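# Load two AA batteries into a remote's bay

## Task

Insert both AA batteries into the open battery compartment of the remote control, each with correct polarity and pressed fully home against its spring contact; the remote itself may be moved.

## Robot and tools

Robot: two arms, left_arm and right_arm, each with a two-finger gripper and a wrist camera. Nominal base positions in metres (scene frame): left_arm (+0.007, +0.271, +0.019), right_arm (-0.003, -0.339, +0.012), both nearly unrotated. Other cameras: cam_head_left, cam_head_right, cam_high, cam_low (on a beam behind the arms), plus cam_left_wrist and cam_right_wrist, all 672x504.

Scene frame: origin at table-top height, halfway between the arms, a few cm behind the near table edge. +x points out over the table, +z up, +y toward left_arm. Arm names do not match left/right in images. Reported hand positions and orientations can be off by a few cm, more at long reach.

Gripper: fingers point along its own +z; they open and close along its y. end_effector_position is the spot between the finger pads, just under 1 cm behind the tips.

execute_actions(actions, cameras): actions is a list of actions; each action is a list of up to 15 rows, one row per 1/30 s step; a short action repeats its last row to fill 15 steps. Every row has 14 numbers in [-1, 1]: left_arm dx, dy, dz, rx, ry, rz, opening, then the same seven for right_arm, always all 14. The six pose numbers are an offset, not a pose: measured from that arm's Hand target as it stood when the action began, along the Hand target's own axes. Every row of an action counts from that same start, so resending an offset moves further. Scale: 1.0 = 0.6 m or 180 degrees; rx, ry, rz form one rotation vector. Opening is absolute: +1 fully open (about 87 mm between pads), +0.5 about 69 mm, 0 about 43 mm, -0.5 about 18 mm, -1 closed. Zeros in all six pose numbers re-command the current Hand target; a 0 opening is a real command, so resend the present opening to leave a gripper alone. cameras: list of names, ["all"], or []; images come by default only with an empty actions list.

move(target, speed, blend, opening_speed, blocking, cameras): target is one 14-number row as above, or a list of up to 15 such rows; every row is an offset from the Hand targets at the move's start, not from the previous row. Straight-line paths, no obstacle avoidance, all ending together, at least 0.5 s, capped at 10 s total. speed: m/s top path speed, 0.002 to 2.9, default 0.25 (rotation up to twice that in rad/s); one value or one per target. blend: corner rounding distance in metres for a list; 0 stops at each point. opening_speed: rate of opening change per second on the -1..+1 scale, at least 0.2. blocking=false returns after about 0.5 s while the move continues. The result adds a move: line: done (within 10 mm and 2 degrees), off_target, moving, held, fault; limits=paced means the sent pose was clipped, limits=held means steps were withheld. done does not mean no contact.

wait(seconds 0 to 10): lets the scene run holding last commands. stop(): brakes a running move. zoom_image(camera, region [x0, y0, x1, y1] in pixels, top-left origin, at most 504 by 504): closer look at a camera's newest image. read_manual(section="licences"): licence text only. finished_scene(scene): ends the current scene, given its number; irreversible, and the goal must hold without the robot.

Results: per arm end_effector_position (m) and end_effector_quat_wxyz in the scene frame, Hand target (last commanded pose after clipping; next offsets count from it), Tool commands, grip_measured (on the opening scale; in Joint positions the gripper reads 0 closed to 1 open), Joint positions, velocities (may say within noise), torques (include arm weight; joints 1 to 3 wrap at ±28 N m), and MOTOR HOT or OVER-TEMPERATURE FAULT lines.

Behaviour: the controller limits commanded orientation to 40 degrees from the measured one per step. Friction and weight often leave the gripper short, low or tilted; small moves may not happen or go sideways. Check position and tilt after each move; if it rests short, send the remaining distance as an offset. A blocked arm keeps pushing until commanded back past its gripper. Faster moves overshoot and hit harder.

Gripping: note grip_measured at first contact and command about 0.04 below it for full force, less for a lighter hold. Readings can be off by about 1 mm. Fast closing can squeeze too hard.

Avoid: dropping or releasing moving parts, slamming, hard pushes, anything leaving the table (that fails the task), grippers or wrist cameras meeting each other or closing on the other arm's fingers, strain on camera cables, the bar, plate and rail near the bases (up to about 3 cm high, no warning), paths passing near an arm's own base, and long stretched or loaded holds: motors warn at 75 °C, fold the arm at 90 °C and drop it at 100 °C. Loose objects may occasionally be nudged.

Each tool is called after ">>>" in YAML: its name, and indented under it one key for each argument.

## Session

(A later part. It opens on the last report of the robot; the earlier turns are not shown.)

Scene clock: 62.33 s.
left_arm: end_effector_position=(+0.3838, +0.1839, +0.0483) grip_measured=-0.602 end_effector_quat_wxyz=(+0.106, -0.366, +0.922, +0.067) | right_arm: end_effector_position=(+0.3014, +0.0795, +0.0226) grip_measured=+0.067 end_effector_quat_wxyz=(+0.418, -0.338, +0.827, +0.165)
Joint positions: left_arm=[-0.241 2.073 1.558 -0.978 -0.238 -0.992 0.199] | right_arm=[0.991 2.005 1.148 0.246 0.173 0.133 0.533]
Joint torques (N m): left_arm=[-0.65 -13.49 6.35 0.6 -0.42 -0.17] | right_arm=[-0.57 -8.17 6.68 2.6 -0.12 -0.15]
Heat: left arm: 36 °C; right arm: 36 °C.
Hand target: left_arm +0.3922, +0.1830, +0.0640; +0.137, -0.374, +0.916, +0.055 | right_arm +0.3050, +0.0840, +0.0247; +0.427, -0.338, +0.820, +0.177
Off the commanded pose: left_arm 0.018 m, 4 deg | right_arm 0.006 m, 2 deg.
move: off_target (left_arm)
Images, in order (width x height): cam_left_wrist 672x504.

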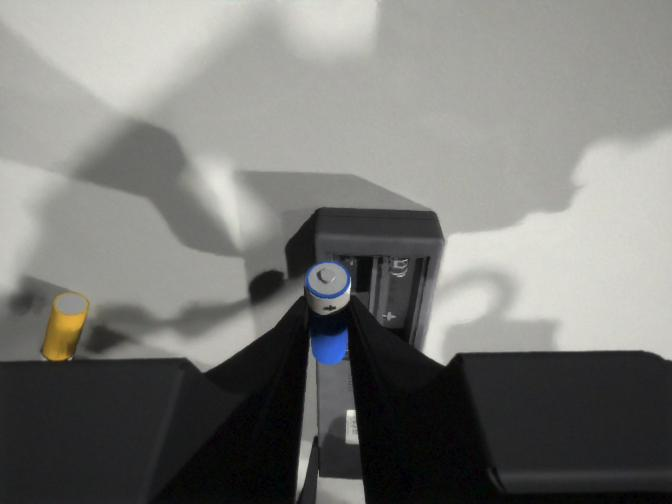

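>>> move:
  target: [-0.011,-0.014,0.003,0,0,0,-0.74,0,0,0,0,0,0,-0.06]
  speed: 0.1
  cameras: ["cam_left_wrist"]

Scene clock: 65.17 s.
left_arm: end_effector_position=(+0.3929, +0.1817, +0.0557) grip_measured=-0.602 end_effector_quat_wxyz=(+0.118, -0.368, +0.921, +0.058) | right_arm: end_effector_position=(+0.3014, +0.0795, +0.0226) grip_measured=+0.067 end_effector_quat_wxyz=(+0.418, -0.338, +0.827, +0.165)
Joint positions: left_arm=[-0.241 2.073 1.588 -0.978 -0.239 -0.992 0.199] | right_arm=[0.991 2.005 1.148 0.246 0.173 0.133 0.533]
Joint torques (N m): left_arm=[-0.61 -10.13 9.28 0.45 -0.38 -0.13] | right_arm=[-0.75 -8.21 6.84 2.58 -0.13 -0.14]
Heat: left arm: 36 °C; right arm: 36 °C.
Hand target: left_arm +0.4029, +0.1818, +0.0642; +0.136, -0.374, +0.916, +0.056 | right_arm +0.3050, +0.0840, +0.0247; +0.427, -0.338, +0.820, +0.177
Off the commanded pose: left_arm 0.013 m, 2 deg | right_arm 0.006 m, 2 deg.
move: off_target (left_arm)
Images, in order (width x height): cam_left_wrist 672x504.

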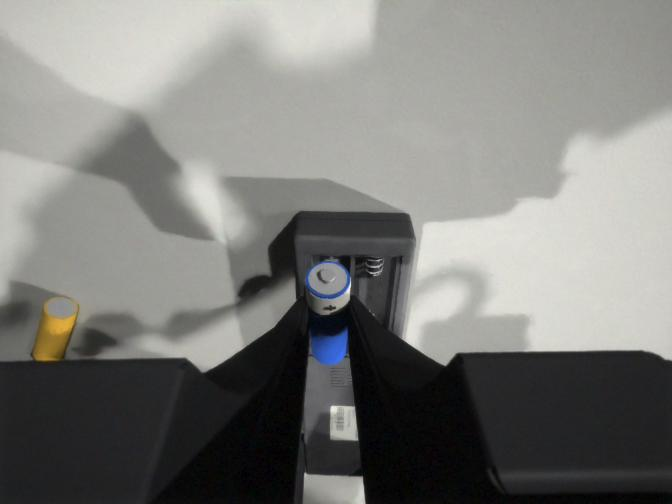

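>>> move:
  target: [0.006,0,0.0287,0,0,0,-0.74,0,0,0,0,0,0,-0.06]
  speed: 0.06
  cameras: ["cam_left_wrist"]

Scene clock: 66.80 s.
left_arm: end_effector_position=(+0.3985, +0.1803, +0.0484) grip_measured=-0.602 end_effector_quat_wxyz=(+0.125, -0.369, +0.920, +0.053) | right_arm: end_effector_position=(+0.3014, +0.0795, +0.0226) grip_measured=+0.067 end_effector_quat_wxyz=(+0.418, -0.338, +0.827, +0.165)
Joint positions: left_arm=[-0.241 2.085 1.574 -0.935 -0.239 -0.992 0.199] | right_arm=[0.991 2.005 1.148 0.246 0.173 0.133 0.533]
Joint torques (N m): left_arm=[-0.17 -9.37 6.56 0.62 -0.34 -0.12] | right_arm=[-0.59 -8.29 6.49 2.59 -0.12 -0.16]
Heat: left arm: 36 °C; right arm: 36 °C.
Hand target: left_arm +0.4040, +0.1829, +0.0465; +0.136, -0.374, +0.916, +0.056 | right_arm +0.3050, +0.0840, +0.0247; +0.427, -0.338, +0.820, +0.177
Off the commanded pose: left_arm 0.006 m, 2 deg | right_arm 0.006 m, 2 deg.
move: done
Images, in order (width x height): cam_left_wrist 672x504.

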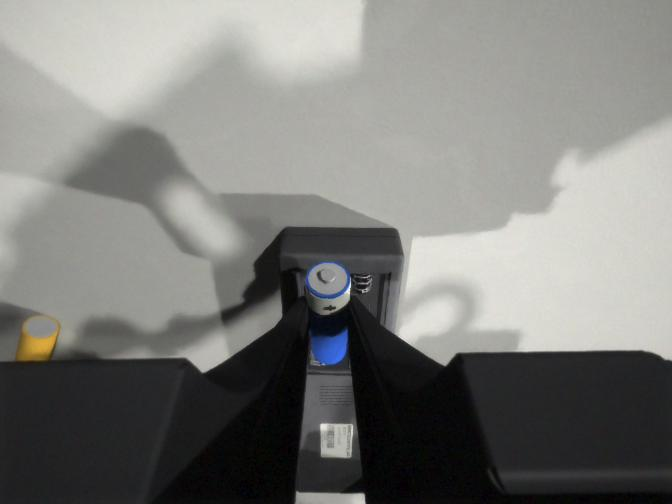

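>>> zoom_image:
  camera: "cam_left_wrist"
  region: [250, 210, 430, 390]

Scaled by 2.800.

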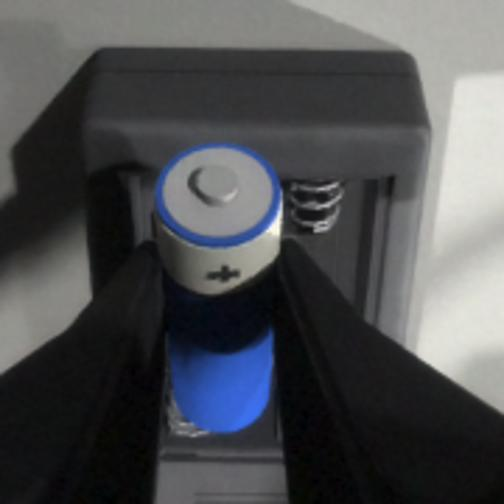

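>>> move:
  target: [0.0068,0.007,0.0223,0,0,0,-0.74,0,0,0,0,0,0,-0.06]
  speed: 0.06
  cameras: ["cam_left_wrist"]

>>> zoom_image:
  camera: "cam_left_wrist"
  region: [250, 210, 430, 390]

Scene clock: 68.50 s.
left_arm: end_effector_position=(+0.3939, +0.1814, +0.0360) grip_measured=-0.602 end_effector_quat_wxyz=(+0.124, -0.368, +0.920, +0.054) | right_arm: end_effector_position=(+0.3014, +0.0795, +0.0226) grip_measured=+0.067 end_effector_quat_wxyz=(+0.418, -0.338, +0.827, +0.165)
Joint positions: left_arm=[-0.241 2.085 1.524 -0.889 -0.239 -0.992 0.199] | right_arm=[0.991 2.005 1.148 0.246 0.173 0.133 0.533]
Joint torques (N m): left_arm=[0.42 -9.29 6.13 0.7 -0.36 -0.07] | right_arm=[-0.39 -8.17 6.75 2.61 -0.14 -0.09]
Heat: left arm: 36 °C; right arm: 36 °C.
Hand target: left_arm +0.4011, +0.1858, +0.0326; +0.136, -0.374, +0.916, +0.056 | right_arm +0.3050, +0.0840, +0.0247; +0.427, -0.338, +0.820, +0.177
Off the commanded pose: left_arm 0.009 m, 2 deg | right_arm 0.006 m, 2 deg.
move: done
Images, in order (width x height): cam_left_wrist 672x504.

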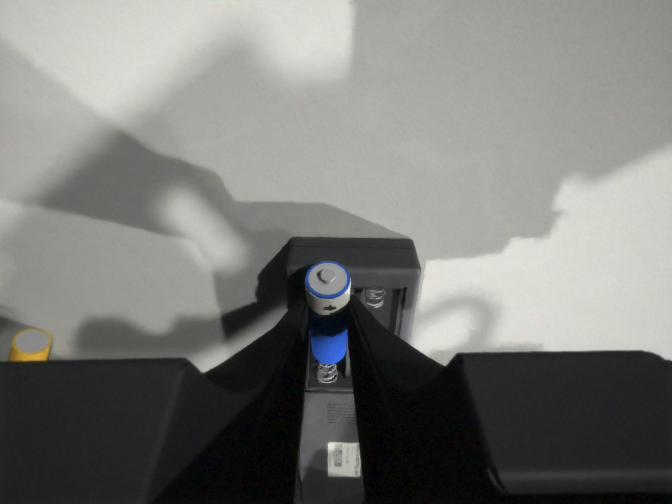

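Scaled by 2.800.

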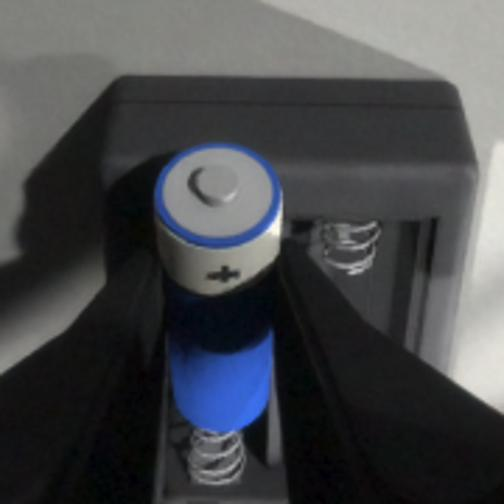

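>>> move:
  target: [0.038,0,-0.006,0,0,0,-0.76,0,0,0,0,0,0,-0.06]
  speed: 0.05
  cameras: ["cam_left_wrist"]

>>> zoom_image:
  camera: "cam_left_wrist"
  region: [250, 210, 430, 390]

Scene clock: 69.90 s.
left_arm: end_effector_position=(+0.3913, +0.1788, +0.0344) grip_measured=-0.602 end_effector_quat_wxyz=(+0.145, -0.371, +0.915, +0.064) | right_arm: end_effector_position=(+0.3014, +0.0795, +0.0226) grip_measured=+0.067 end_effector_quat_wxyz=(+0.418, -0.338, +0.827, +0.165)
Joint positions: left_arm=[-0.268 2.06 1.476 -0.849 -0.284 -1.021 0.199] | right_arm=[0.991 2.005 1.148 0.246 0.173 0.133 0.533]
Joint torques (N m): left_arm=[-1.63 -9.95 4.48 0.57 -0.03 -0.26] | right_arm=[-0.53 -8.35 6.58 2.56 -0.09 -0.11]
Heat: left arm: 36 °C; right arm: 36 °C.
Hand target: left_arm +0.3848, +0.1700, +0.0295; +0.136, -0.374, +0.915, +0.056 | right_arm +0.3050, +0.0840, +0.0247; +0.427, -0.338, +0.820, +0.177
Off the commanded pose: left_arm 0.012 m, 1 deg | right_arm 0.006 m, 2 deg.
move: off_target (left_arm)
Images, in order (width x height): cam_left_wrist 672x504.

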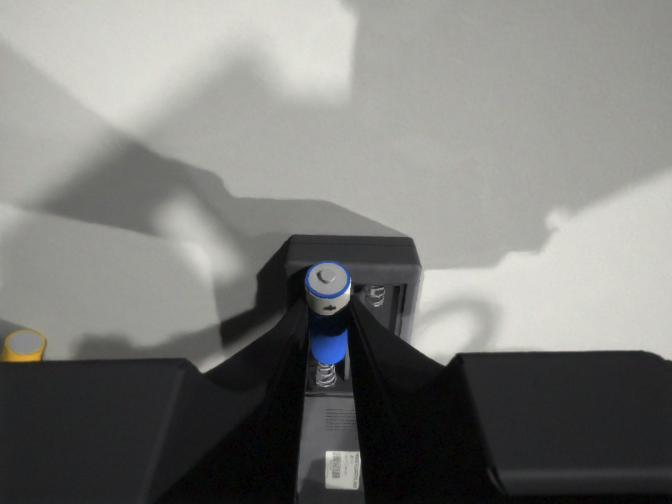

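Scaled by 2.800.

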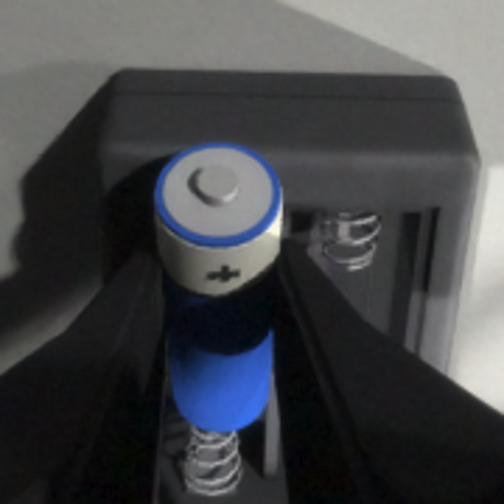

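>>> move:
  target: [-0.002,0,-0.015,0,0,0,-0.76,0,0,0,0,0,0,-0.06]
  speed: 0.05
  cameras: ["cam_left_wrist"]

>>> zoom_image:
  camera: "cam_left_wrist"
  region: [250, 210, 430, 390]

Scene clock: 70.97 s.
left_arm: end_effector_position=(+0.3913, +0.1787, +0.0347) grip_measured=-0.602 end_effector_quat_wxyz=(+0.146, -0.372, +0.914, +0.065) | right_arm: end_effector_position=(+0.3014, +0.0795, +0.0226) grip_measured=+0.067 end_effector_quat_wxyz=(+0.418, -0.338, +0.827, +0.165)
Joint positions: left_arm=[-0.27 2.059 1.476 -0.85 -0.287 -1.026 0.199] | right_arm=[0.991 2.005 1.148 0.246 0.173 0.133 0.533]
Joint torques (N m): left_arm=[-1.83 -10.92 5.98 0.3 0.02 -0.21] | right_arm=[-0.54 -8.13 6.61 2.61 -0.11 -0.09]
Heat: left arm: 36 °C; right arm: 37 °C.
Hand target: left_arm +0.3837, +0.1689, +0.0384; +0.136, -0.374, +0.916, +0.056 | right_arm +0.3050, +0.0840, +0.0247; +0.426, -0.338, +0.820, +0.177
Off the commanded pose: left_arm 0.013 m, 2 deg | right_arm 0.006 m, 2 deg.
move: off_target (left_arm)
Images, in order (width x height): cam_left_wrist 672x504.

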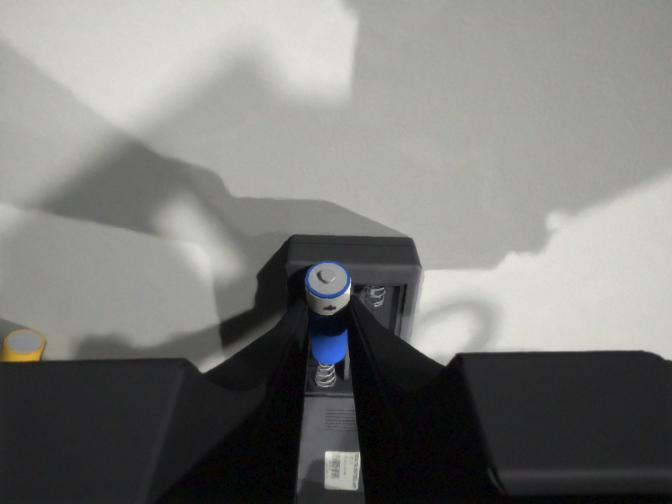

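Scaled by 2.800.

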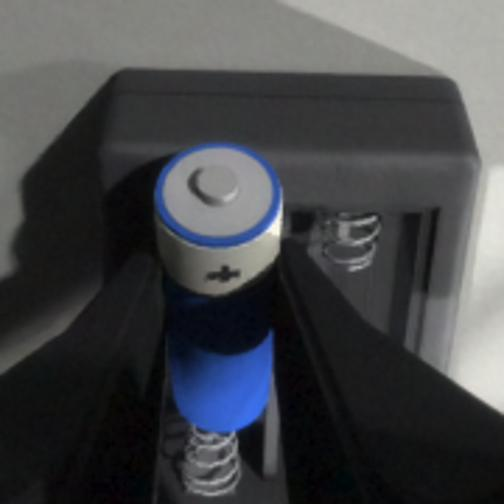

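>>> move:
  target: [0.010,0,-0.0135,0,0,0,-0.76,0,0,0,0,0,0,-0.06]
  speed: 0.05
  cameras: ["cam_left_wrist"]

>>> zoom_image:
  camera: "cam_left_wrist"
  region: [250, 210, 430, 390]

Scene clock: 72.07 s.
left_arm: end_effector_position=(+0.3844, +0.1706, +0.0343) grip_measured=-0.602 end_effector_quat_wxyz=(+0.140, -0.369, +0.916, +0.067) | right_arm: end_effector_position=(+0.3015, +0.0794, +0.0226) grip_measured=+0.067 end_effector_quat_wxyz=(+0.418, -0.338, +0.826, +0.165)
Joint positions: left_arm=[-0.293 2.059 1.474 -0.869 -0.286 -1.044 0.199] | right_arm=[0.991 2.005 1.148 0.246 0.173 0.132 0.533]
Joint torques (N m): left_arm=[-1.35 -12.52 5.65 0.32 -0.01 -0.17] | right_arm=[-0.58 -8.18 6.76 2.59 -0.12 -0.1]
Heat: left arm: 36 °C; right arm: 37 °C.
Hand target: left_arm +0.3780, +0.1631, +0.0444; +0.136, -0.374, +0.916, +0.056 | right_arm +0.3050, +0.0840, +0.0247; +0.426, -0.338, +0.820, +0.177
Off the commanded pose: left_arm 0.014 m, 2 deg | right_arm 0.006 m, 2 deg.
move: off_target (left_arm)
Images, in order (width x height): cam_left_wrist 672x504.

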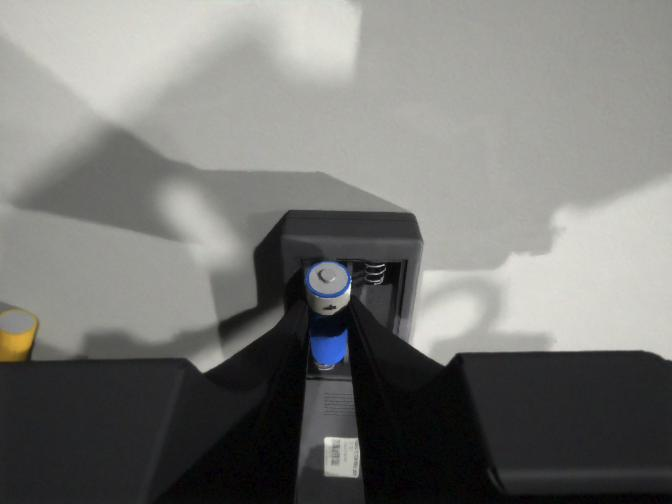

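Scaled by 2.800.

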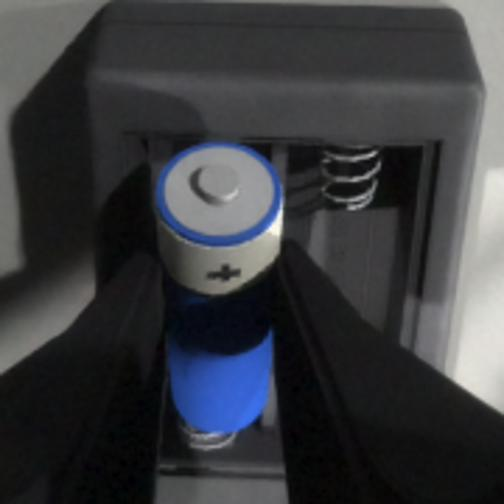

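>>> move:
  target: [0.005,0,0.027,0,0.05,0,-0.76,0,0,0,0,0,0,-0.06]
  speed: 0.05
  cameras: ["cam_left_wrist"]

>>> zoom_image:
  camera: "cam_left_wrist"
  region: [250, 210, 430, 390]

Scene clock: 75.33 s.
left_arm: end_effector_position=(+0.3835, +0.1710, +0.0328) grip_measured=-0.602 end_effector_quat_wxyz=(+0.087, -0.382, +0.919, +0.034) | right_arm: end_effector_position=(+0.3014, +0.0794, +0.0226) grip_measured=+0.067 end_effector_quat_wxyz=(+0.418, -0.339, +0.826, +0.165)
Joint positions: left_arm=[-0.238 2.092 1.522 -0.919 -0.165 -1.024 0.199] | right_arm=[0.991 2.005 1.148 0.246 0.172 0.131 0.533]
Joint torques (N m): left_arm=[-0.21 -7.79 7.8 0.25 0.21 0.06] | right_arm=[-0.69 -8.24 6.72 2.56 -0.11 -0.11]
Heat: left arm: 36 °C; right arm: 38 °C.
Hand target: left_arm +0.3793, +0.1644, +0.0281; +0.064, -0.378, +0.923, +0.026 | right_arm +0.3050, +0.0840, +0.0247; +0.426, -0.338, +0.820, +0.177
Off the commanded pose: left_arm 0.009 m, 3 deg | right_arm 0.006 m, 2 deg.
move: off_target (left_arm)
Images, in order (width x height): cam_left_wrist 672x504.

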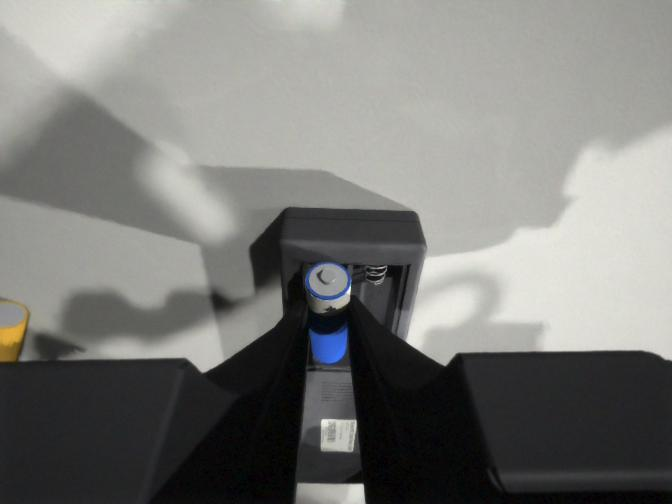

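Scaled by 2.800.

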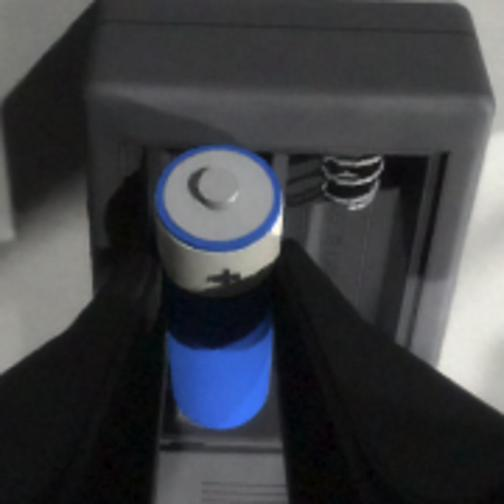

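>>> move:
  target: [0.012,0,0.018,0,0,0,-0.76,0,0,0,0,0,0,-0.06]
  speed: 0.05
  cameras: ["cam_left_wrist"]

>>> zoom_image:
  camera: "cam_left_wrist"
  region: [250, 210, 430, 390]

Scene clock: 76.53 s.
left_arm: end_effector_position=(+0.3833, +0.1710, +0.0319) grip_measured=-0.602 end_effector_quat_wxyz=(+0.087, -0.382, +0.919, +0.034) | right_arm: end_effector_position=(+0.3014, +0.0794, +0.0226) grip_measured=+0.067 end_effector_quat_wxyz=(+0.418, -0.339, +0.826, +0.165)
Joint positions: left_arm=[-0.238 2.092 1.519 -0.915 -0.165 -1.023 0.199] | right_arm=[0.991 2.005 1.148 0.246 0.172 0.131 0.533]
Joint torques (N m): left_arm=[-1.43 -7.43 4.16 0.59 0.23 -0.09] | right_arm=[-0.76 -8.23 6.6 2.6 -0.11 -0.1]
Heat: left arm: 36 °C; right arm: 38 °C.
Hand target: left_arm +0.3753, +0.1605, +0.0164; +0.064, -0.377, +0.923, +0.026 | right_arm +0.3050, +0.0840, +0.0247; +0.426, -0.338, +0.820, +0.177
Off the commanded pose: left_arm 0.020 m, 3 deg | right_arm 0.006 m, 2 deg.
move: off_target (left_arm)
Images, in order (width x height): cam_left_wrist 672x504.

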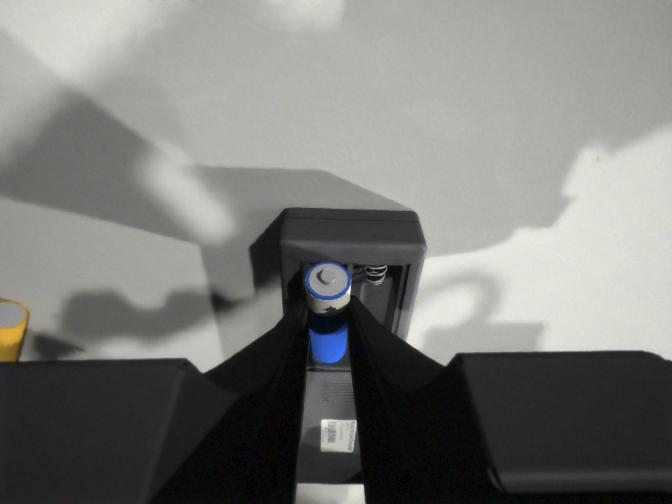

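Scaled by 2.800.

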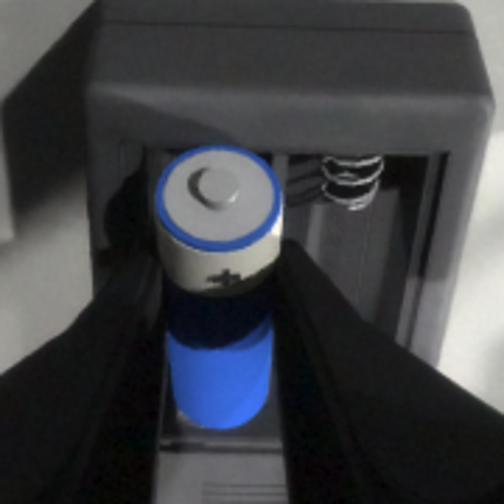

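>>> move:
  target:
    - [-0.008,0,-0.022,0,0,0,-0.76,0,0,0,0,0,0,-0.06]
    - [-0.008,0,-0.022,0,0,0,-0.5,0,0,0,0,0,0,-0.06]
    - [-0.008,0,-0.082,0,0.03,0,-0.5,0,0,0,0,0,0,-0.06]
  speed: 0.1
  opening_speed: 0.6
  cameras: ["cam_left_wrist"]

>>> zoom_image:
  camera: "cam_left_wrist"
  region: [230, 190, 430, 390]

Scene clock: 79.90 s.
left_arm: end_effector_position=(+0.3681, +0.1601, +0.0618) grip_measured=-0.500 end_effector_quat_wxyz=(+0.018, -0.383, +0.923, +0.016) | right_arm: end_effector_position=(+0.3011, +0.0798, +0.0226) grip_measured=+0.067 end_effector_quat_wxyz=(+0.418, -0.341, +0.826, +0.166)
Joint positions: left_arm=[-0.224 2.106 1.652 -1.125 -0.052 -1.016 0.25] | right_arm=[0.991 2.005 1.148 0.247 0.169 0.129 0.533]
Joint torques (N m): left_arm=[-0.02 -9.33 9.22 0.16 -0.01 0.11] | right_arm=[-0.47 -8.03 6.34 2.67 -0.06 -0.08]
Heat: left arm: 36 °C; right arm: 39 °C.
Hand target: left_arm +0.3738, +0.1591, +0.0657; +0.021, -0.378, +0.925, +0.008 | right_arm +0.3050, +0.0840, +0.0248; +0.427, -0.338, +0.820, +0.177
Off the commanded pose: left_arm 0.007 m, 1 deg | right_arm 0.006 m, 2 deg.
move: done; target 2's new opening was sent with left_arm's hand 0.011 m and 3 deg from that target
Images, in order (width x height): cam_left_wrist 672x504.

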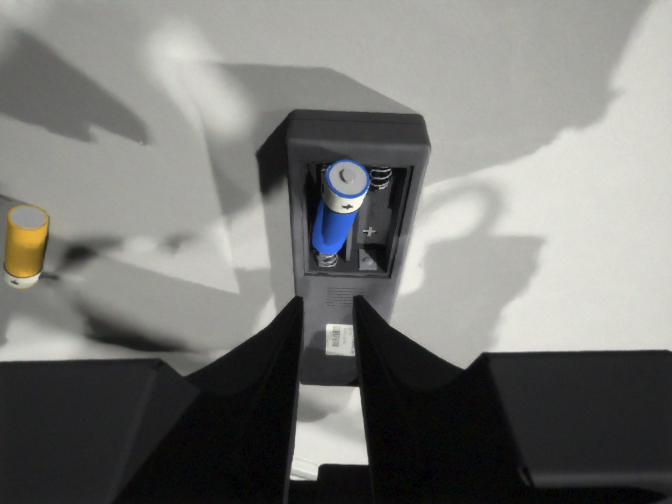

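Scaled by 2.520.

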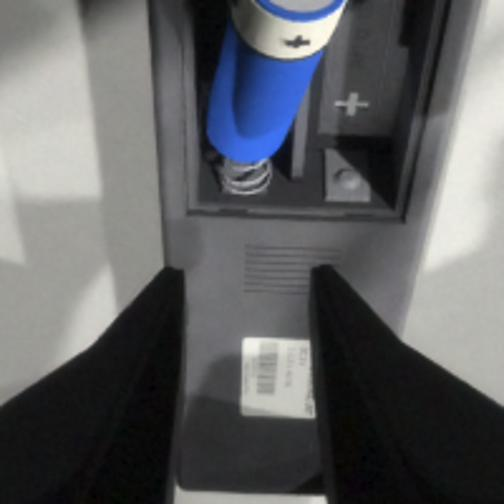

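>>> move:
  target:
    - [-0.042,-0.008,0,0,-0.02,0,-0.3,0,0,0,0,0,0,-0.06]
    - [-0.042,-0.008,0.025,0,-0.02,0,-0.3,0,0,0,0,0,0,-0.06]
  speed: 0.12
  blend: [0.01,0]
  cameras: ["cam_left_wrist"]

>>> zoom_image:
  camera: "cam_left_wrist"
  region: [230, 190, 430, 390]

Scene clock: 84.13 s.
left_arm: end_effector_position=(+0.3909, +0.1702, +0.0543) grip_measured=-0.300 end_effector_quat_wxyz=(+0.040, -0.383, +0.923, +0.017) | right_arm: end_effector_position=(+0.3011, +0.0798, +0.0226) grip_measured=+0.067 end_effector_quat_wxyz=(+0.418, -0.341, +0.826, +0.166)
Joint positions: left_arm=[-0.199 2.155 1.703 -1.09 -0.079 -0.99 0.35] | right_arm=[0.991 2.005 1.148 0.247 0.169 0.129 0.533]
Joint torques (N m): left_arm=[0.08 -9.51 6.57 0.51 -0.3 0.11] | right_arm=[-0.68 -8.12 6.74 2.64 -0.1 -0.09]
Heat: left arm: 36 °C; right arm: 40 °C.
Hand target: left_arm +0.3956, +0.1737, +0.0518; +0.050, -0.378, +0.924, +0.020 | right_arm +0.3050, +0.0840, +0.0248; +0.427, -0.338, +0.820, +0.177
Off the commanded pose: left_arm 0.006 m, 1 deg | right_arm 0.006 m, 2 deg.
move: done; blend cut to 0.0075 m at target 1
Images, in order (width x height): cam_left_wrist 672x504.

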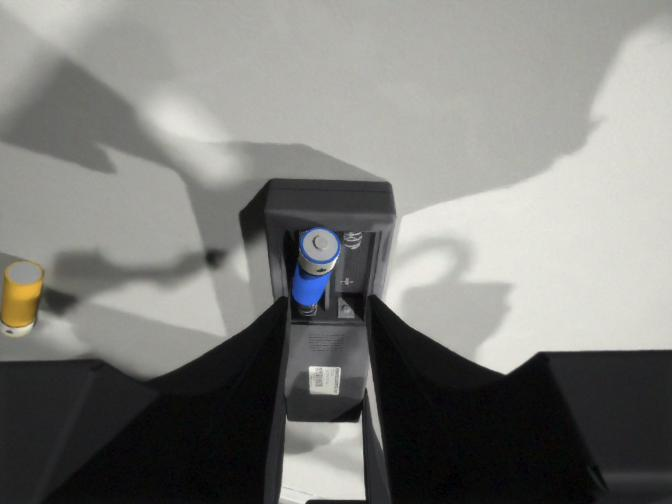

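Scaled by 2.520.

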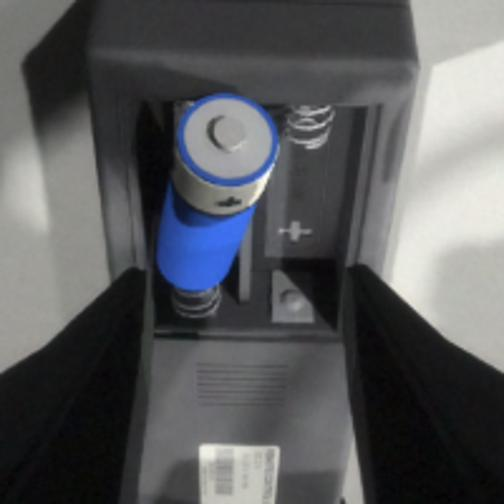

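>>> move:
  target:
    - [0.001,0.008,0.034,0,0,0,-0.3,0,0,0,0,0,0,-0.06]
    - [0.001,0.008,0.034,0,0,0,-0.74,0,0,0,0,0,0,-0.06]
  speed: 0.08
  opening_speed: 0.6
  cameras: ["cam_left_wrist"]

>>> zoom_image:
  camera: "cam_left_wrist"
  region: [230, 190, 430, 390]

Scene clock: 87.33 s.
left_arm: end_effector_position=(+0.3892, +0.1744, +0.0346) grip_measured=-0.603 end_effector_quat_wxyz=(+0.041, -0.381, +0.924, +0.017) | right_arm: end_effector_position=(+0.3015, +0.0795, +0.0226) grip_measured=+0.067 end_effector_quat_wxyz=(+0.418, -0.340, +0.826, +0.166)
Joint positions: left_arm=[-0.191 2.162 1.633 -1.01 -0.081 -0.977 0.198] | right_arm=[0.99 2.005 1.148 0.247 0.168 0.129 0.533]
Joint torques (N m): left_arm=[0.08 -9.69 6.37 0.44 -0.28 0.05] | right_arm=[-0.68 -8.21 6.63 2.61 -0.03 -0.13]
Heat: left arm: 36 °C; right arm: 40 °C.
Hand target: left_arm +0.3933, +0.1784, +0.0314; +0.050, -0.378, +0.924, +0.020 | right_arm +0.3050, +0.0840, +0.0247; +0.427, -0.338, +0.820, +0.177
Off the commanded pose: left_arm 0.006 m, 1 deg | right_arm 0.006 m, 2 deg.
move: done
Images, in order (width x height): cam_left_wrist 672x504.

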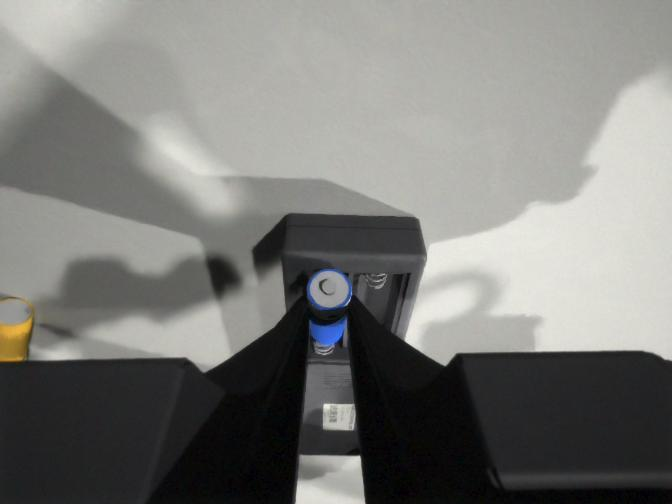

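Scaled by 2.520.

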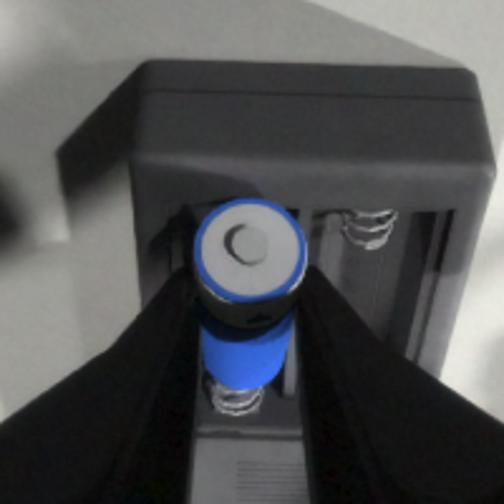

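>>> move:
  target: [0.0365,0.003,-0.009,0,0,0,-0.76,0,0,0,0,0,0,-0.06]
  speed: 0.05
  cameras: ["cam_left_wrist"]

>>> zoom_image:
  camera: "cam_left_wrist"
  region: [230, 190, 430, 390]

Scene clock: 88.77 s.
left_arm: end_effector_position=(+0.3864, +0.1722, +0.0336) grip_measured=-0.603 end_effector_quat_wxyz=(+0.060, -0.379, +0.923, +0.021) | right_arm: end_effector_position=(+0.3015, +0.0795, +0.0226) grip_measured=+0.067 end_effector_quat_wxyz=(+0.418, -0.340, +0.826, +0.166)
Joint positions: left_arm=[-0.209 2.128 1.579 -0.965 -0.108 -0.99 0.198] | right_arm=[0.99 2.005 1.148 0.247 0.168 0.129 0.533]
Joint torques (N m): left_arm=[-2.17 -11.45 4.4 0.25 -0.04 -0.16] | right_arm=[-0.51 -8.05 6.53 2.56 -0.05 -0.11]
Heat: left arm: 36 °C; right arm: 41 °C.
Hand target: left_arm +0.3762, +0.1639, +0.0346; +0.050, -0.378, +0.924, +0.020 | right_arm +0.3050, +0.0840, +0.0247; +0.427, -0.338, +0.820, +0.177
Off the commanded pose: left_arm 0.013 m, 1 deg | right_arm 0.006 m, 2 deg.
move: off_target (left_arm)
Images, in order (width x height): cam_left_wrist 672x504.

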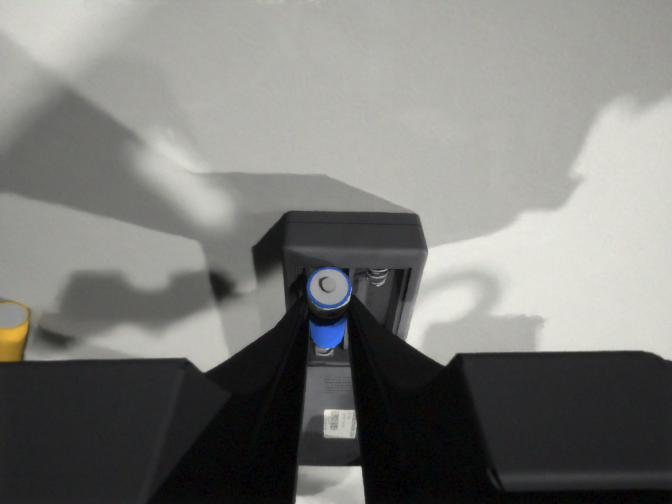

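Scaled by 2.520.

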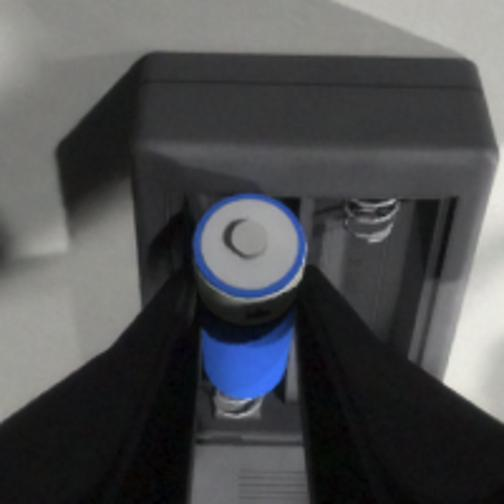

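>>> move:
  target: [0.015,0,-0.011,0,0,0,-0.76,0,0,0,0,0,0,-0.06]
  speed: 0.05
  cameras: ["cam_left_wrist"]

>>> zoom_image:
  camera: "cam_left_wrist"
  region: [230, 190, 430, 390]

Scene clock: 90.00 s.
left_arm: end_effector_position=(+0.3838, +0.1708, +0.0343) grip_measured=-0.603 end_effector_quat_wxyz=(+0.068, -0.382, +0.921, +0.029) | right_arm: end_effector_position=(+0.3015, +0.0795, +0.0226) grip_measured=+0.067 end_effector_quat_wxyz=(+0.418, -0.340, +0.826, +0.166)
Joint positions: left_arm=[-0.224 2.115 1.562 -0.959 -0.132 -1.01 0.198] | right_arm=[0.99 2.005 1.148 0.247 0.168 0.129 0.533]
Joint torques (N m): left_arm=[-2.66 -12.07 4.89 0.06 0.15 -0.17] | right_arm=[-0.84 -8.21 6.6 2.66 -0.06 -0.09]
Heat: left arm: 36 °C; right arm: 41 °C.
Hand target: left_arm +0.3693, +0.1571, +0.0402; +0.050, -0.378, +0.924, +0.020 | right_arm +0.3050, +0.0840, +0.0247; +0.427, -0.338, +0.820, +0.177
Off the commanded pose: left_arm 0.021 m, 2 deg | right_arm 0.006 m, 2 deg.
move: off_target (left_arm)
Images, in order (width x height): cam_left_wrist 672x504.

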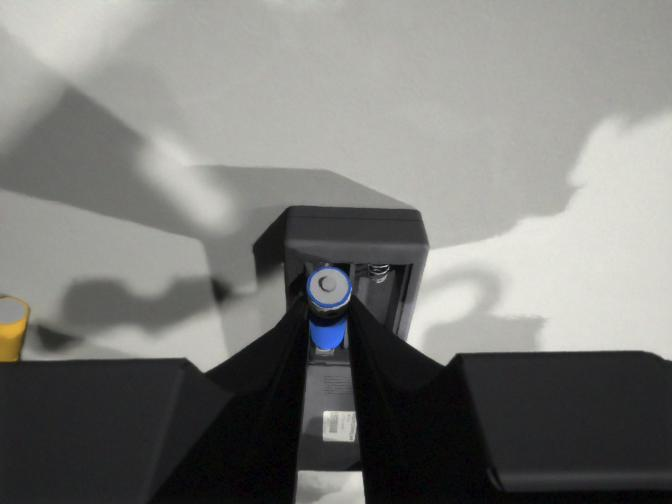

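Scaled by 2.520.

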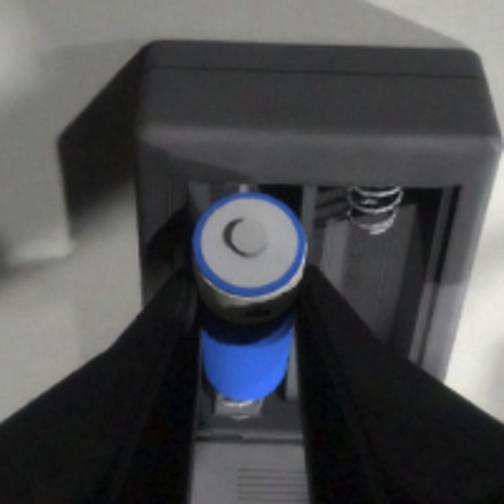

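>>> move:
  target: [0.017,0,-0.002,0,0,0,-0.76,0,0,0,0,0,0,-0.06]
  speed: 0.05
  cameras: ["cam_left_wrist"]

>>> zoom_image:
  camera: "cam_left_wrist"
  region: [230, 190, 430, 390]

Scene clock: 91.17 s.
left_arm: end_effector_position=(+0.3818, +0.1692, +0.0349) grip_measured=-0.603 end_effector_quat_wxyz=(+0.081, -0.384, +0.919, +0.034) | right_arm: end_effector_position=(+0.3015, +0.0795, +0.0226) grip_measured=+0.067 end_effector_quat_wxyz=(+0.418, -0.340, +0.826, +0.166)
Joint positions: left_arm=[-0.24 2.096 1.536 -0.941 -0.157 -1.031 0.198] | right_arm=[0.99 2.005 1.148 0.247 0.168 0.129 0.533]
Joint torques (N m): left_arm=[-3.3 -11.85 4.82 0.03 0.41 -0.2] | right_arm=[-0.4 -8.02 6.54 2.54 -0.09 -0.11]
Heat: left arm: 37 °C; right arm: 41 °C.
Hand target: left_arm +0.3619, +0.1500, +0.0403; +0.050, -0.378, +0.924, +0.020 | right_arm +0.3050, +0.0840, +0.0247; +0.427, -0.338, +0.820, +0.177
Off the commanded pose: left_arm 0.028 m, 4 deg | right_arm 0.006 m, 2 deg.
move: off_target (left_arm)
Images, in order (width x height): cam_left_wrist 672x504.

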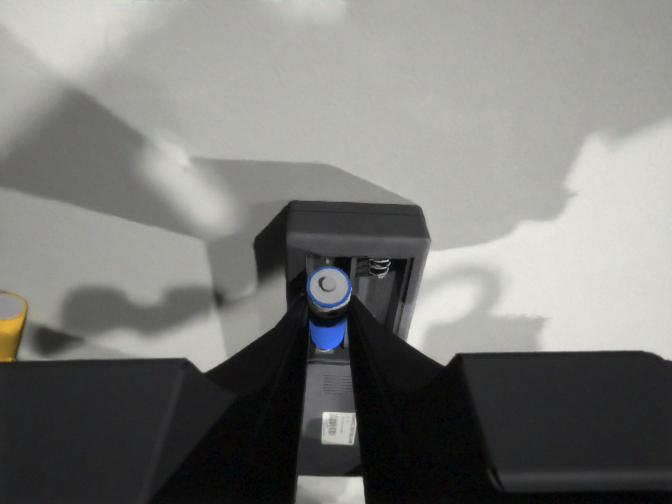

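Scaled by 2.520.

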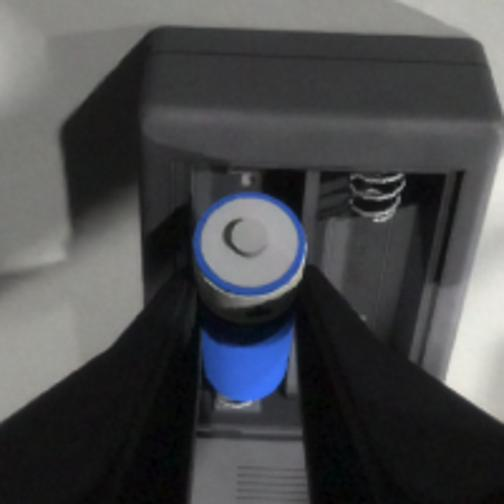

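>>> move:
  target: [0.008,0,0.03,0,0.03,0,-0.76,0,0,0,0,0,0,-0.06]
  speed: 0.05
  cameras: ["cam_left_wrist"]

>>> zoom_image:
  camera: "cam_left_wrist"
  region: [230, 190, 430, 390]

Scene clock: 93.20 s.
left_arm: end_effector_position=(+0.3816, +0.1694, +0.0338) grip_measured=-0.603 end_effector_quat_wxyz=(+0.067, -0.392, +0.917, +0.021) | right_arm: end_effector_position=(+0.3015, +0.0795, +0.0226) grip_measured=+0.067 end_effector_quat_wxyz=(+0.418, -0.340, +0.826, +0.166)
Joint positions: left_arm=[-0.222 2.1 1.536 -0.941 -0.119 -1.031 0.198] | right_arm=[0.99 2.005 1.148 0.247 0.168 0.129 0.533]
Joint torques (N m): left_arm=[-1.87 -7.01 5.52 0.03 0.78 -0.01] | right_arm=[-0.59 -8.27 6.61 2.6 -0.1 -0.09]
Heat: left arm: 37 °C; right arm: 41 °C.
Hand target: left_arm +0.3599, +0.1480, +0.0219; +0.006, -0.379, +0.926, +0.002 | right_arm +0.3050, +0.0840, +0.0247; +0.427, -0.338, +0.820, +0.177
Off the commanded pose: left_arm 0.033 m, 8 deg | right_arm 0.006 m, 2 deg.
move: off_target (left_arm)
Images, in order (width x height): cam_left_wrist 672x504.

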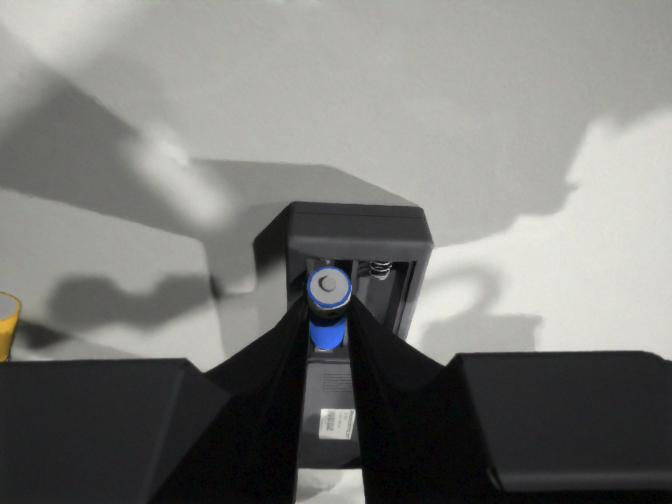

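Scaled by 2.520.

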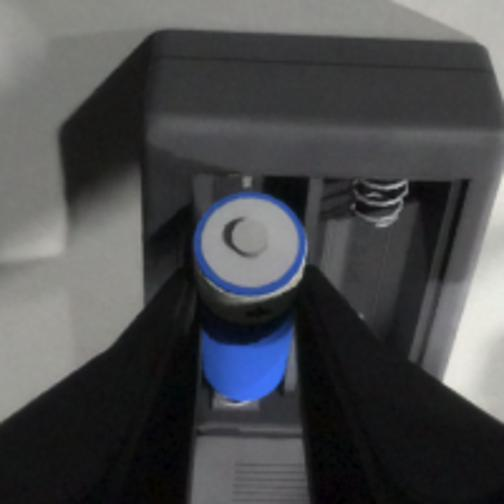

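>>> move:
  target:
    - [-0.03,0.0,-0.022,0,-0.02,0,-0.76,0,0,0,0,0,0,-0.06]
    - [-0.03,0.0,-0.022,0,-0.02,0,-0.52,0,0,0,0,0,0,-0.06]
  speed: 0.1
  opening_speed: 0.4
  cameras: ["cam_left_wrist"]

>>> zoom_image:
  camera: "cam_left_wrist"
  region: [230, 190, 430, 390]

Scene clock: 96.10 s.
left_arm: end_effector_position=(+0.3719, +0.1636, +0.0340) grip_measured=-0.520 end_effector_quat_wxyz=(+0.039, -0.386, +0.921, +0.016) | right_arm: end_effector_position=(+0.3016, +0.0797, +0.0225) grip_measured=+0.067 end_effector_quat_wxyz=(+0.418, -0.340, +0.826, +0.166)
Joint positions: left_arm=[-0.223 2.109 1.548 -0.983 -0.077 -1.021 0.24] | right_arm=[0.99 2.006 1.148 0.248 0.168 0.128 0.533]
Joint torques (N m): left_arm=[-0.84 -8.83 8.18 0.19 -0.1 0.14] | right_arm=[-0.54 -8.38 6.76 2.59 -0.09 -0.11]
Heat: left arm: 37 °C; right arm: 42 °C.
Hand target: left_arm +0.3725, +0.1604, +0.0352; +0.035, -0.378, +0.925, +0.014 | right_arm +0.3051, +0.0840, +0.0246; +0.427, -0.338, +0.820, +0.177
Off the commanded pose: left_arm 0.003 m, 1 deg | right_arm 0.006 m, 2 deg.
move: done; target 2's new opening was sent with left_arm's hand 0.015 m and 4 deg from that target
Images, in order (width x height): cam_left_wrist 672x504.

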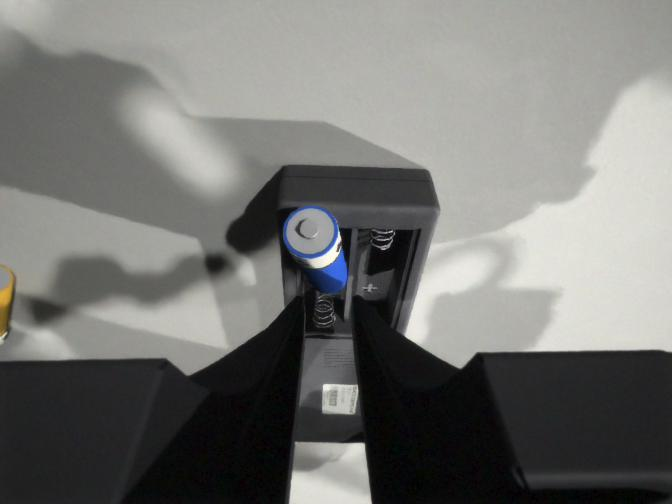

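Scaled by 2.520.

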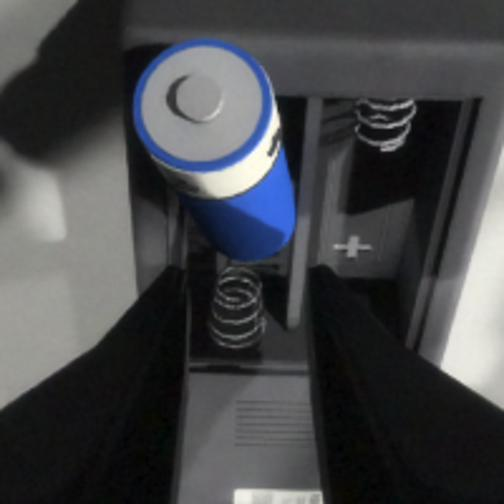

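>>> move:
  target: [0.03,0,-0.055,0,0,0,-0.3,0,0,0,0,0,0,-0.06]
  speed: 0.15
  cameras: ["cam_left_wrist","cam_head_left"]

>>> zoom_image:
  camera: "cam_left_wrist"
  region: [220, 90, 460, 330]

Scene clock: 99.37 s.
left_arm: end_effector_position=(+0.3484, +0.1507, +0.0476) grip_measured=-0.300 end_effector_quat_wxyz=(+0.012, -0.371, +0.928, +0.033) | right_arm: end_effector_position=(+0.3002, +0.0811, +0.0225) grip_measured=+0.067 end_effector_quat_wxyz=(+0.417, -0.344, +0.824, +0.170)
Joint positions: left_arm=[-0.27 2.086 1.562 -1.086 -0.072 -1.037 0.35] | right_arm=[0.99 2.006 1.148 0.25 0.159 0.126 0.533]
Joint torques (N m): left_arm=[-0.68 -13.08 8.83 0.13 -0.1 -0.14] | right_arm=[-0.5 -8.39 6.84 2.63 0 -0.03]
Heat: left arm: 37 °C; right arm: 42 °C.
Hand target: left_arm +0.3580, +0.1462, +0.0668; +0.035, -0.378, +0.925, +0.014 | right_arm +0.3049, +0.0841, +0.0246; +0.426, -0.339, +0.820, +0.177
Off the commanded pose: left_arm 0.022 m, 3 deg | right_arm 0.006 m, 2 deg.
move: off_target (left_arm)
Images, in order (width x height): cam_head_left 672x504, cam_left_wrist 672x504.

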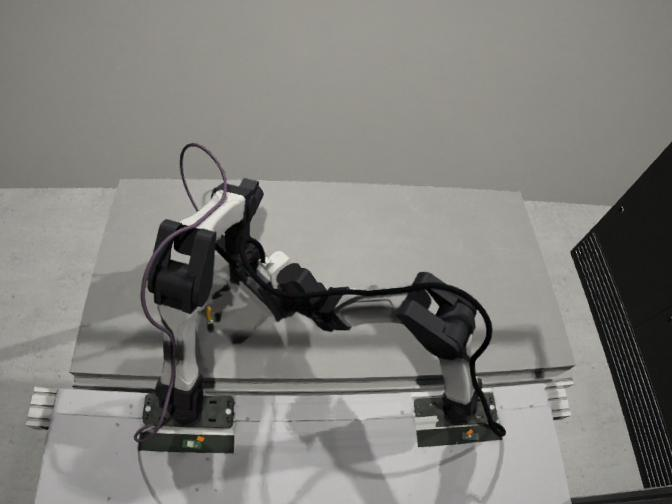

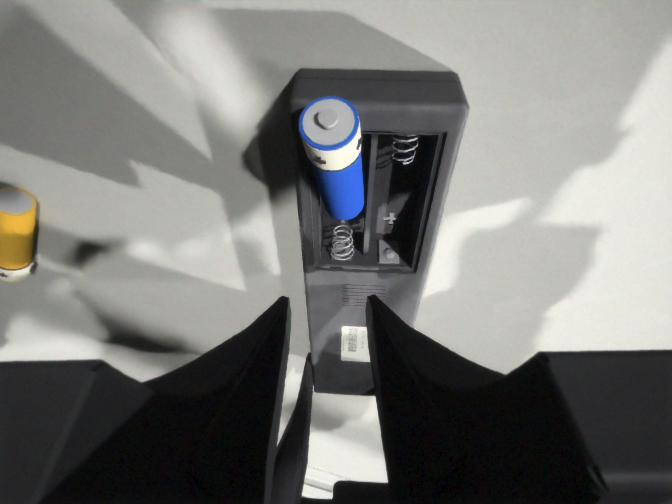

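Scaled by 2.100.

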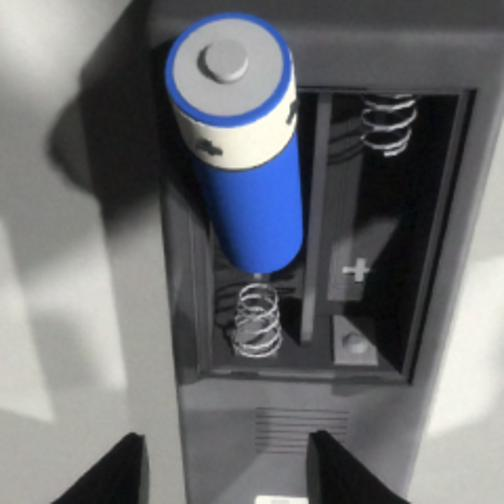

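>>> move:
  target: [-0.0945,0.012,0.0167,0,-0.01,0,-0.3,0,0,0,0,0,0,-0.06]
  speed: 0.15
  cameras: ["cam_left_wrist"]

>>> zoom_image:
  camera: "cam_left_wrist"
  region: [220, 190, 440, 410]

Scene clock: 101.73 s.
left_arm: end_effector_position=(+0.3857, +0.1910, +0.0569) grip_measured=-0.300 end_effector_quat_wxyz=(+0.037, -0.386, +0.921, +0.020) | right_arm: end_effector_position=(+0.3002, +0.0811, +0.0225) grip_measured=+0.067 end_effector_quat_wxyz=(+0.417, -0.344, +0.824, +0.170)
Joint positions: left_arm=[-0.152 2.125 1.667 -1.089 -0.08 -0.95 0.35] | right_arm=[0.99 2.006 1.148 0.25 0.159 0.126 0.533]
Joint torques (N m): left_arm=[-0.46 -9.39 9.58 0.3 -0.22 0.12] | right_arm=[-0.38 -8.34 6.54 2.6 -0.01 -0.09]
Heat: left arm: 37 °C; right arm: 42 °C.
Hand target: left_arm +0.3939, +0.1914, +0.0611; +0.050, -0.378, +0.924, +0.020 | right_arm +0.3049, +0.0841, +0.0246; +0.426, -0.339, +0.820, +0.177
Off the commanded pose: left_arm 0.009 m, 2 deg | right_arm 0.006 m, 2 deg.
move: done
Images, in order (width x height): cam_left_wrist 672x504.

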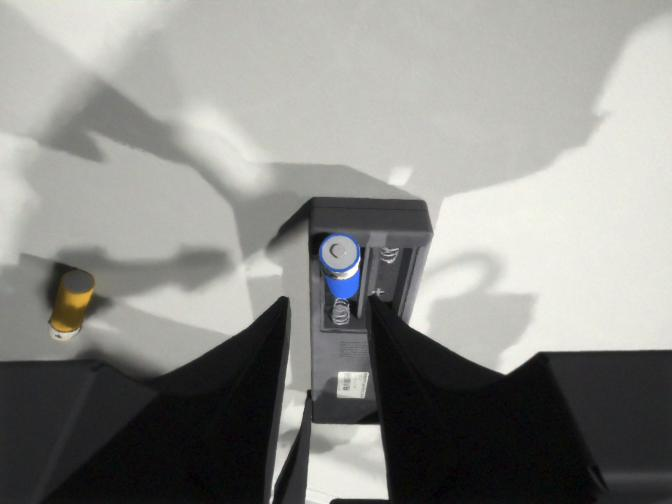

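Scaled by 2.291.

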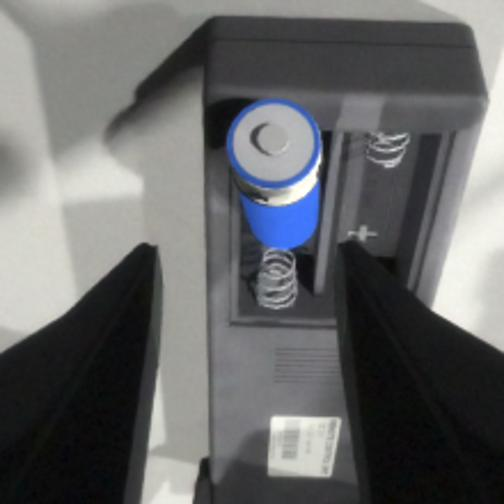

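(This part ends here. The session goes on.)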